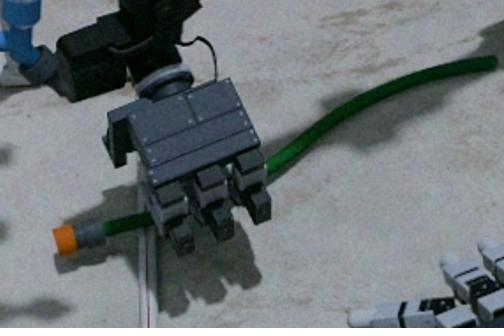

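>>> {"method": "execute_actions", "body": {"actions": [[[0,0,0,0,0,0,0,0,0,0,0,0,0,0,0,0,0,0,0,0,0,0,0.4,-0.6,0,0,0,0,0,0,0.41,0.72,0.92,0.8,0,0,0,0,0,0,0,0,0,0,0,0,0.72,-0.7]]], "cameras": ["cam_high"]}}

>>> {"method": "zoom_image", "body": {"camera": "cam_high", "region": [150, 90, 350, 220]}}

Scene clock: 572.50 s.
left_arm: end_effector_position=(+0.3079, -0.1598, +0.2063) hand_goal=(+0.000, +0.750, +0.580, +0.700, +0.000, +0.750, +0.580, +0.700, +0.000, +0.750, +0.580, +0.700, +0.710, +0.680, +0.230, +0.170) hand_measured=(+0.960, +0.760, +0.586, +0.700, +0.002, +0.758, +0.580, +0.698, +0.002, +0.756, +0.580, +0.698, +0.724, +0.678, +0.228, +0.170) hand_current_ma=(+0, +2, +0, +0, +0, +1, +0, +0, +0, +1, +0, +0, +3, +0, +0, +0) hand_state=(overload, goal, goal, goal, goal, goal, goal, goal, goal, goal, goal, goal, goal, goal, goal, goal) hand_current_limit=0.40 hand_speed=-0.60 end_effector_quat_wxyz=(+0.512, +0.849, +0.124, +0.045) | right_arm: end_effector_position=(+0.4706, +0.3227, +0.0844) hand_goal=(+0.000, -0.422, -0.158, +0.454, +0.000, -0.452, -0.220, +0.382, +0.000, -0.418, -0.700, -0.076, -0.812, +0.680, +0.000, +0.114) hand_measured=(+0.002, -0.414, -0.150, +0.452, -0.036, -0.306, -0.176, +0.400, +0.002, -0.408, -0.696, -0.078, -0.726, +0.688, +0.032, +0.116) hand_current_ma=(+0, +4, +2, +0, -28, +443, +50, +12, +0, +4, +1, +0, +168, +4, +47, +1) hand_state=(goal, goal, goal, goal, blocked, blocked, blocked, goal, goal, goal, goal, goal, blocked, goal, blocked, goal) hand_current_limit=0.72 hand_speed=-0.70 end_effector_quat_wxyz=(-0.543, +0.825, +0.119, -0.100)
Joint positions: left_arm=[0.091 1.068 0.489 -0.731 1.061 1.218] | right_arm=[0.375 1.931 1.505 -1.025 -1.166 1.74]
Joint torques (N m): left_arm=[1.44 -3.55 12.23 0.47 0.79 0.29] | right_arm=[0.56 -20.78 12.94 0.38 -0.74 0.16]
Heat: left arm: hottest elbow 44 °C; right arm: hottest elbow 45 °C.
Hand target: left_arm +0.3252, -0.1564, +0.2255; +0.512, +0.849, +0.112, +0.067 | right_arm +0.4821, +0.3319, +0.1067; -0.545, +0.824, +0.130, -0.086
Off the commanded pose: left_arm 0.026 m, 3 deg | right_arm 0.027 m, 2 deg.
Step readings (end_effector_position of left_arm | right_arm):
0: (+0.3079, -0.1598, +0.2063) | (+0.4707, +0.3225, +0.0844)
1: (+0.3079, -0.1598, +0.2063) | (+0.4707, +0.3225, +0.0844)
2: (+0.3079, -0.1598, +0.2063) | (+0.4707, +0.3225, +0.0844)
4: (+0.3079, -0.1598, +0.2063) | (+0.4706, +0.3227, +0.0844)
8: (+0.3079, -0.1598, +0.2063) | (+0.4706, +0.3227, +0.0844)
15: (+0.3079, -0.1598, +0.2063) | (+0.4706, +0.3227, +0.0844)
Images, in order (width x height): cam_high 504x504.

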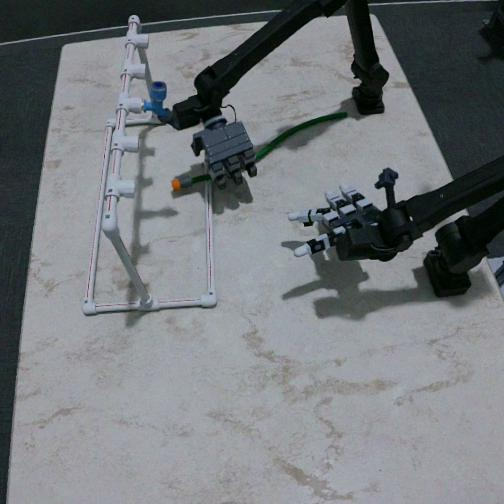

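Scaled by 2.520 from the camera's 504x504 image, which has a finer 720x720 frame.

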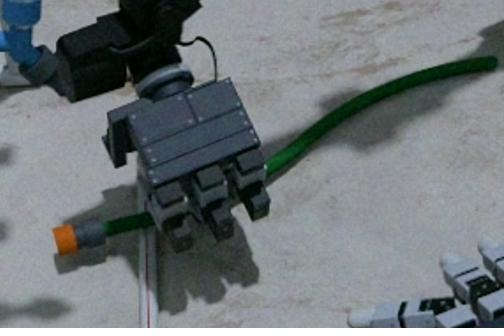

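>>> {"method": "zoom_image", "body": {"camera": "cam_high", "region": [90, 5, 230, 145]}}

Scaled by 3.600 from the camera's 504x504 image, which has a finer 720x720 frame.

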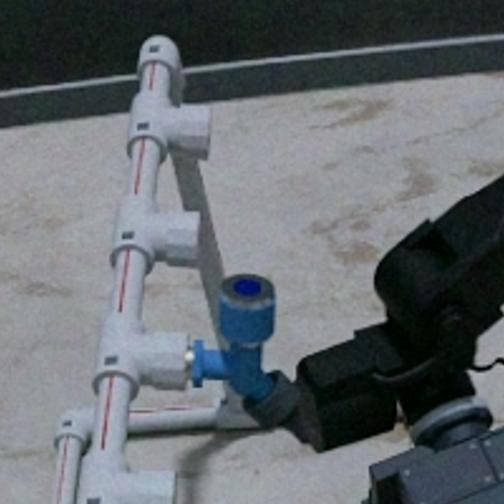

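>>> {"method": "execute_actions", "body": {"actions": [[[0,0.1177,-0.0625,-0.0918,0.0054,0.1797,0,0,0,0,0,0,0,0,0,0,0,0,0,0,0,0,0.4,-0.6,0,0,0,0,0,0,0.4,0.38,0.7,0.8,0,0,0,0,0,0,0,0,0,0,0,0,0.4,-0.6]],[[0,0,0,-0.0918,0.0054,0.1797,0,0,0,0,0,0,0,0,0,0,0,0,0,0,0,0,0.4,-0.6,0,-0.05,-0.02,0,0,0,0.3,0.1,0.4,0.4,0,0,0,0,0,0,0,0,0,0,0,0,0.4,-0.6]],[[0,0,0,0,0,0,0,0,0,0,0,0,0,0,0,0,0,0,0,0,0,0,0.4,-0.6,0,-0.12,-0.05,0,0,0,0,0,0,0,0,0,0,0,0,0,0,0,0,0,0,0,0.4,-0.6]]], "cameras": ["all"]}}

Scene clock: 583.80 s.
left_arm: end_effector_position=(+0.3175, -0.1552, +0.2869) hand_goal=(+0.000, +0.750, +0.580, +0.700, +0.000, +0.750, +0.580, +0.700, +0.000, +0.750, +0.580, +0.700, +0.710, +0.680, +0.230, +0.170) hand_measured=(+0.960, +0.762, +0.586, +0.700, +0.000, +0.760, +0.580, +0.698, +0.000, +0.758, +0.580, +0.698, +0.724, +0.678, +0.228, +0.170) hand_current_ma=(+0, +2, +0, +0, +0, +2, +0, +0, +0, +1, +0, +0, +3, +0, +0, +0) hand_state=(overload, goal, goal, goal, goal, goal, goal, goal, goal, goal, goal, goal, goal, goal, goal, goal) hand_current_limit=0.40 hand_speed=-0.60 end_effector_quat_wxyz=(+0.611, +0.624, -0.328, +0.361) | right_arm: end_effector_position=(+0.4738, +0.3251, +0.2077) hand_goal=(+0.000, +0.750, +0.580, +0.700, +0.000, +0.750, +0.580, +0.700, +0.000, +0.750, +0.580, +0.700, +0.710, +0.680, +0.230, +0.170) hand_measured=(+0.002, +0.732, +0.572, +0.698, -0.004, +0.730, +0.574, +0.696, +0.002, +0.732, +0.574, +0.698, +0.694, +0.680, +0.224, +0.166) hand_current_ma=(+0, -12, -2, -1, -1, -14, -2, -1, +0, -12, -2, -1, -9, +0, -2, -1) hand_state=(goal, goal, goal, goal, goal, goal, goal, goal, goal, goal, goal, goal, goal, goal, goal, goal) hand_current_limit=0.40 hand_speed=-0.60 end_effector_quat_wxyz=(-0.545, +0.825, +0.120, -0.091)
Joint positions: left_arm=[0.058 1.391 0.708 -0.104 1.58 1.804] | right_arm=[0.377 1.835 1.698 -1.277 -1.165 1.763]
Joint torques (N m): left_arm=[0.21 -10.7 11.3 1.5 0.82 0.03] | right_arm=[0.62 -17.55 13.52 0.29 -1.06 0.08]
Heat: left arm: hottest elbow 45 °C; right arm: hottest elbow 45 °C.
Hand target: left_arm +0.3251, -0.1564, +0.3054; +0.604, +0.604, -0.367, +0.368 | right_arm +0.4817, +0.3329, +0.2170; -0.545, +0.824, +0.130, -0.086
Off the commanded pose: left_arm 0.020 m, 5 deg | right_arm 0.015 m, 1 deg.
joint sent to its limit (left arm) — joint 5 (wrist yaw), upper limit. The joint targets still meet the commanded pose.
Step readings (end_effector_position of left_arm | right_arm):
0: (+0.3079, -0.1598, +0.2063) | (+0.4706, +0.3227, +0.0844)
1: (+0.3074, -0.1600, +0.2078) | (+0.4706, +0.3227, +0.0844)
2: (+0.3062, -0.1604, +0.2147) | (+0.4706, +0.3227, +0.0844)
4: (+0.3045, -0.1599, +0.2356) | (+0.4706, +0.3227, +0.0844)
8: (+0.3087, -0.1569, +0.2704) | (+0.4706, +0.3227, +0.0844)
15: (+0.3163, -0.1551, +0.2877) | (+0.4706, +0.3227, +0.0844)
16: (+0.3155, -0.1549, +0.2883) | (+0.4706, +0.3227, +0.0845)
17: (+0.3124, -0.1539, +0.2909) | (+0.4699, +0.3224, +0.0851)
19: (+0.3097, -0.1519, +0.2931) | (+0.4681, +0.3216, +0.0878)
23: (+0.3195, -0.1516, +0.2860) | (+0.4678, +0.3218, +0.0989)
30: (+0.3185, -0.1548, +0.2869) | (+0.4725, +0.3238, +0.1163)
31: (+0.3184, -0.1549, +0.2871) | (+0.4727, +0.3238, +0.1173)
32: (+0.3182, -0.1550, +0.2871) | (+0.4715, +0.3232, +0.1188)
34: (+0.3180, -0.1549, +0.2871) | (+0.4679, +0.3220, +0.1269)
38: (+0.3178, -0.1549, +0.2870) | (+0.4685, +0.3226, +0.1592)
45: (+0.3176, -0.1550, +0.2869) | (+0.4764, +0.3261, +0.2063)

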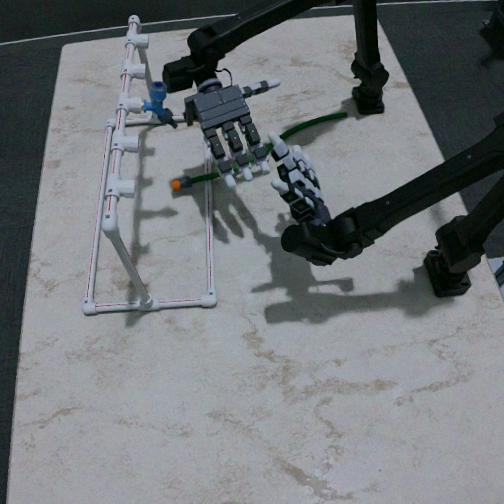

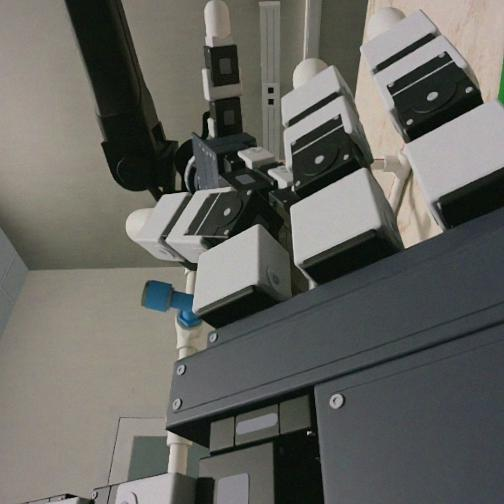

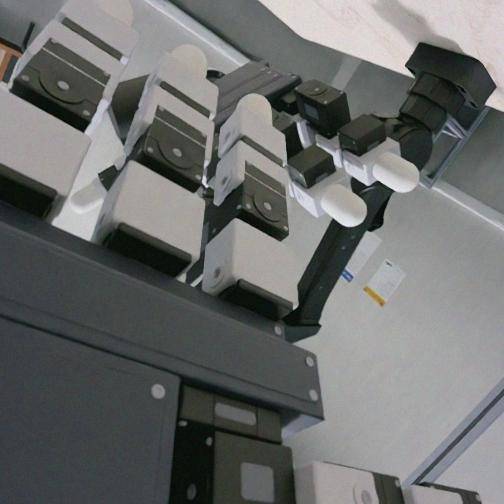

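>>> {"method": "execute_actions", "body": {"actions": [[[0,0,0,0.0572,-0.0465,-0.1691,0,0,0,0,0,0,0,0,0,0,0,0,0,0,0,0,0.4,-0.6,-0.147,-0.022,-0.119,0,0,0,0,0,0,0,0,0,0,0,0,0,0,0,0,0,0,0,0.4,-0.6]],[[0,0,0,0.0572,-0.0465,-0.1691,0,0,0.6,0,0,0,0,0,0,0,0,0,0,0,0,0,0.4,-0.6,-0.147,-0.022,-0.119,0,0,0,0,0,0,0,0,0,0,0,0,0,0,0,0,0,0,0,0.4,-0.6]],[[0,0,0,0,0,0,0,0,0.6,0,0,0,0,0,0,0,0,0,0,0,0,0,0.4,-0.6,0,0,0,0,0,0,0,0,0,0,0,0,0,0,0,0,0,0,0,0,0,0,0.4,-0.6]]], "cameras": ["all"]}}

Scene clock: 589.27 s.
left_arm: end_effector_position=(+0.3190, -0.1572, +0.2804) hand_goal=(+0.000, +0.540, +0.250, +0.700, +0.000, +0.750, +0.580, +0.880, +0.000, +0.900, +0.580, +0.700, -0.310, +0.680, +0.080, +0.080) hand_measured=(+0.960, +0.554, +0.256, +0.700, +0.000, +0.760, +0.580, +0.878, +0.000, +0.904, +0.580, +0.698, -0.310, +0.678, +0.080, +0.082) hand_current_ma=(+0, +4, +1, +0, +0, +2, +0, +0, +0, +0, +0, +0, +0, +0, +0, +0) hand_state=(overload, goal, goal, goal, goal, goal, goal, goal, goal, goal, goal, goal, goal, goal, goal, goal) hand_current_limit=0.40 hand_speed=-0.60 end_effector_quat_wxyz=(+0.631, +0.697, -0.208, +0.269) | right_arm: end_effector_position=(+0.3512, +0.1650, +0.3010) hand_goal=(+0.000, +0.750, +0.580, +0.700, +0.000, +0.750, +0.580, +0.700, +0.000, +0.750, +0.580, +0.700, +0.710, +0.680, +0.230, +0.170) hand_measured=(+0.000, +0.734, +0.572, +0.698, -0.002, +0.730, +0.574, +0.696, +0.000, +0.732, +0.574, +0.698, +0.696, +0.680, +0.226, +0.168) hand_current_ma=(+0, -11, -2, -1, +0, -14, -2, -1, +0, -11, -2, -1, -8, +0, -2, -1) hand_state=(goal, goal, goal, goal, goal, goal, goal, goal, goal, goal, goal, goal, goal, goal, goal, goal) hand_current_limit=0.40 hand_speed=-0.60 end_effector_quat_wxyz=(-0.533, +0.840, +0.099, -0.029)
Joint positions: left_arm=[0.072 1.336 0.646 -0.277 1.5 1.657] | right_arm=[0.129 1.38 1.411 -1.691 -1.125 1.41]
Joint torques (N m): left_arm=[1.38 -9.52 6.56 0.58 0.77 -0.14] | right_arm=[-0.03 -10.4 9.28 0.08 -0.94 -0.1]
Heat: left arm: hottest elbow 44 °C; right arm: hottest elbow 46 °C.
Hand target: left_arm +0.3183, -0.1548, +0.2826; +0.632, +0.700, -0.200, +0.267 | right_arm +0.3512, +0.1633, +0.2970; -0.545, +0.824, +0.130, -0.086
Off the commanded pose: left_arm 0.003 m, 1 deg | right_arm 0.004 m, 8 deg.
led back after a hold (left arm): the arm was led back toward your command in small steps, so it may still be short of it.
joint sent to its limit (right arm) — joint 4 (wrist pitch), lower limit. The joint targets are off in orientation, not in position.
Step readings (end_effector_position of left_arm | right_arm):
0: (+0.3175, -0.1552, +0.2869) | (+0.4738, +0.3251, +0.2077)
1: (+0.3175, -0.1552, +0.2869) | (+0.4735, +0.3249, +0.2077) HELD (not all sent) left_arm
2: (+0.3175, -0.1552, +0.2869) | (+0.4708, +0.3219, +0.2080) HELD (not all sent) left_arm
4: (+0.3175, -0.1552, +0.2869) | (+0.4561, +0.3107, +0.2085) HELD (not all sent) left_arm
8: (+0.3175, -0.1552, +0.2869) | (+0.4235, +0.2760, +0.2254) HELD (not all sent) left_arm
15: (+0.3175, -0.1552, +0.2869) | (+0.4143, +0.2471, +0.2604) HELD (not all sent) left_arm
16: (+0.3175, -0.1552, +0.2869) | (+0.4132, +0.2462, +0.2604)
17: (+0.3179, -0.1554, +0.2866) | (+0.4101, +0.2418, +0.2592)
19: (+0.3202, -0.1565, +0.2854) | (+0.3937, +0.2293, +0.2560)
21: (+0.3211, -0.1578, +0.2825) | (+0.3744, +0.2092, +0.2575) HELD (not all sent) left_arm
23: (+0.3189, -0.1581, +0.2797) | (+0.3627, +0.1906, +0.2668)
24: (+0.3181, -0.1581, +0.2786) | (+0.3595, +0.1844, +0.2732) HELD (not all sent) left_arm
30: (+0.3176, -0.1573, +0.2797) | (+0.3525, +0.1658, +0.3033) HELD (not all sent) left_arm
31: (+0.3179, -0.1572, +0.2801) | (+0.3520, +0.1657, +0.3042)
32: (+0.3181, -0.1572, +0.2804) | (+0.3522, +0.1657, +0.3042)
34: (+0.3185, -0.1572, +0.2804) | (+0.3517, +0.1654, +0.3027)
38: (+0.3189, -0.1572, +0.2804) | (+0.3510, +0.1651, +0.3011)
45: (+0.3190, -0.1572, +0.2804) | (+0.3512, +0.1650, +0.3010)
HELD (not all sent) left_arm: steps 1 to 15, 21 to 22 and 24 to 30.
pose unreachable (left arm): on one or more control steps of this call, first in action 0 (counted from 0), this arm could not follow its commanded pose, so it was not sent that pose on those steps. It may still have moved: this result reports where it is.
cause: moving toward the commanded pose would bring two parts of the arm too close to each other (joints 4 (wrist pitch) to 6 (wrist roll) lie between them).

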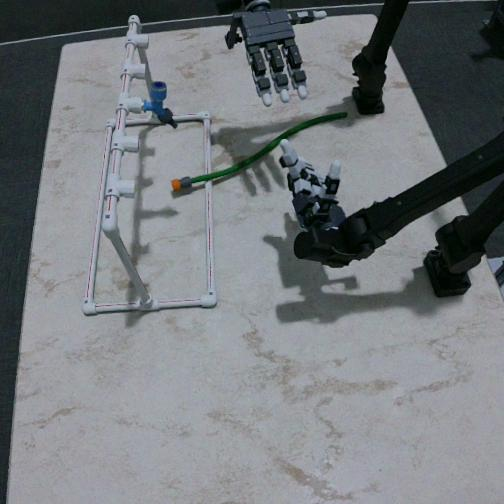

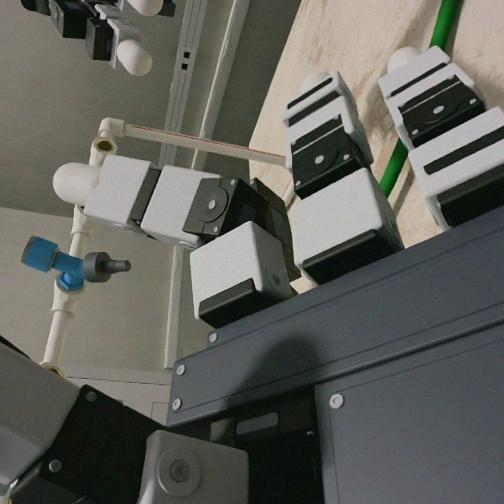

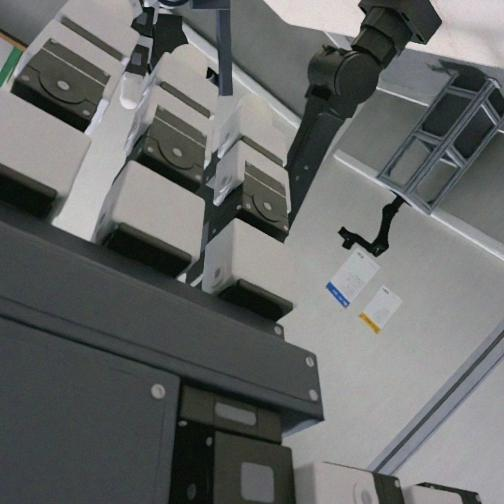

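>>> {"method": "execute_actions", "body": {"actions": [[[0.1425,-0.1132,0.0222,0,0,0,0,0,0.6,0,0,0,0,0,0,0,0,0,0,0,0,0,0.4,-0.6,0,0,0,0,0,0,0,0,0,0,0,0,0,0,0,0,0,0,0,0,0,0,0.4,-0.6]],[[0.1425,-0.1132,0.0222,0,0,0,0,0,0.6,0,0,0,0,0,0,0,0,0,0,0,0,0,0.4,-0.6,0,0,0,0,0,0,0,0,0,0,0,0,0,0,0,0,0,0,0,0,0,0,0.4,-0.6]]], "cameras": ["cam_high"]}}

Scene clock: 591.43 s.
left_arm: end_effector_position=(+0.3510, -0.1541, +0.2678) hand_goal=(+0.000, +0.540, +0.250, +0.700, +0.000, +0.750, +0.580, +0.880, +0.000, +0.900, +0.580, +0.700, -0.310, +0.680, +0.080, +0.080) hand_measured=(+0.960, +0.552, +0.254, +0.700, +0.000, +0.760, +0.580, +0.878, +0.000, +0.908, +0.580, +0.698, -0.312, +0.678, +0.080, +0.082) hand_current_ma=(+0, +3, +0, +0, +0, +2, +0, +0, +0, +1, +0, +0, +0, +0, +0, +0) hand_state=(overload, goal, goal, goal, goal, goal, goal, goal, goal, goal, goal, goal, goal, goal, goal, goal) hand_current_limit=0.40 hand_speed=-0.60 end_effector_quat_wxyz=(+0.636, +0.703, -0.192, +0.255) | right_arm: end_effector_position=(+0.3512, +0.1650, +0.3010) hand_goal=(+0.000, +0.750, +0.580, +0.700, +0.000, +0.750, +0.580, +0.700, +0.000, +0.750, +0.580, +0.700, +0.710, +0.680, +0.230, +0.170) hand_measured=(+0.000, +0.734, +0.572, +0.698, -0.002, +0.730, +0.574, +0.696, +0.000, +0.732, +0.574, +0.698, +0.696, +0.680, +0.226, +0.168) hand_current_ma=(+0, -11, -2, -1, +0, -14, -2, -1, +0, -11, -2, -1, -8, +0, -2, -1) hand_state=(goal, goal, goal, goal, goal, goal, goal, goal, goal, goal, goal, goal, goal, goal, goal, goal) hand_current_limit=0.40 hand_speed=-0.60 end_effector_quat_wxyz=(-0.533, +0.840, +0.099, -0.029)
Joint positions: left_arm=[0.075 1.441 0.71 -0.271 1.497 1.648] | right_arm=[0.129 1.38 1.411 -1.691 -1.125 1.41]
Joint torques (N m): left_arm=[0.73 -10.64 6.05 0.76 0.93 0.03] | right_arm=[-0.09 -10.34 9.28 0.09 -0.95 -0.05]
Heat: left arm: hottest elbow 44 °C; right arm: hottest elbow 45 °C.
Hand target: left_arm +0.3471, -0.1545, +0.2686; +0.636, +0.703, -0.192, +0.254 (last step not sent: back at the drive's target) | right_arm +0.3512, +0.1633, +0.2970; -0.545, +0.824, +0.130, -0.086
Off the commanded pose: left_arm 0.087 m, 2 deg | right_arm 0.004 m, 8 deg.
led back after a hold (left arm): the arm was led back toward your command in small steps, so it may still be short of it.
joint sent to its limit (right arm) — joint 4 (wrist pitch), lower limit. The joint targets are off in orientation, not in position.
Step readings (end_effector_position of left_arm | right_arm):
0: (+0.3190, -0.1572, +0.2804) | (+0.3512, +0.1650, +0.3010)
1: (+0.3192, -0.1572, +0.2801) | (+0.3512, +0.1650, +0.3010)
2: (+0.3211, -0.1570, +0.2795) | (+0.3512, +0.1650, +0.3010)
4: (+0.3362, -0.1558, +0.2753) | (+0.3512, +0.1650, +0.3010) HELD (not all sent) left_arm
8: (+0.3468, -0.1550, +0.2661) | (+0.3512, +0.1650, +0.3010) HELD (not all sent) left_arm
15: (+0.3322, -0.1557, +0.2779) | (+0.3512, +0.1650, +0.3010) HELD (not all sent) left_arm
16: (+0.3318, -0.1558, +0.2787) | (+0.3512, +0.1650, +0.3010)
17: (+0.3317, -0.1557, +0.2788) | (+0.3512, +0.1650, +0.3010)
19: (+0.3330, -0.1557, +0.2767) | (+0.3512, +0.1650, +0.3010)
23: (+0.3549, -0.1541, +0.2656) | (+0.3512, +0.1650, +0.3010) HELD (not all sent) left_arm
30: (+0.3569, -0.1538, +0.2620) | (+0.3512, +0.1650, +0.3010) HELD (not all sent) left_arm
HELD (not all sent) left_arm: steps 4 to 15 and 23 to 30.
pose unreachable (left arm): on one or more control steps of this call, first in action 0 (counted from 0), this arm could not follow its commanded pose, so it was not sent that pose on those steps. It may still have moved: this result reports where it is.
cause: moving toward the commanded pose would bring two parts of the arm too close to each other (joints 4 (wrist pitch) to 6 (wrist roll) lie between them).
Images, in order (width x height): cam_high 504x504.

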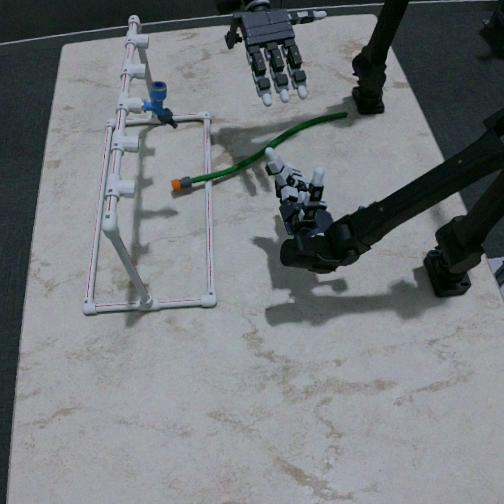

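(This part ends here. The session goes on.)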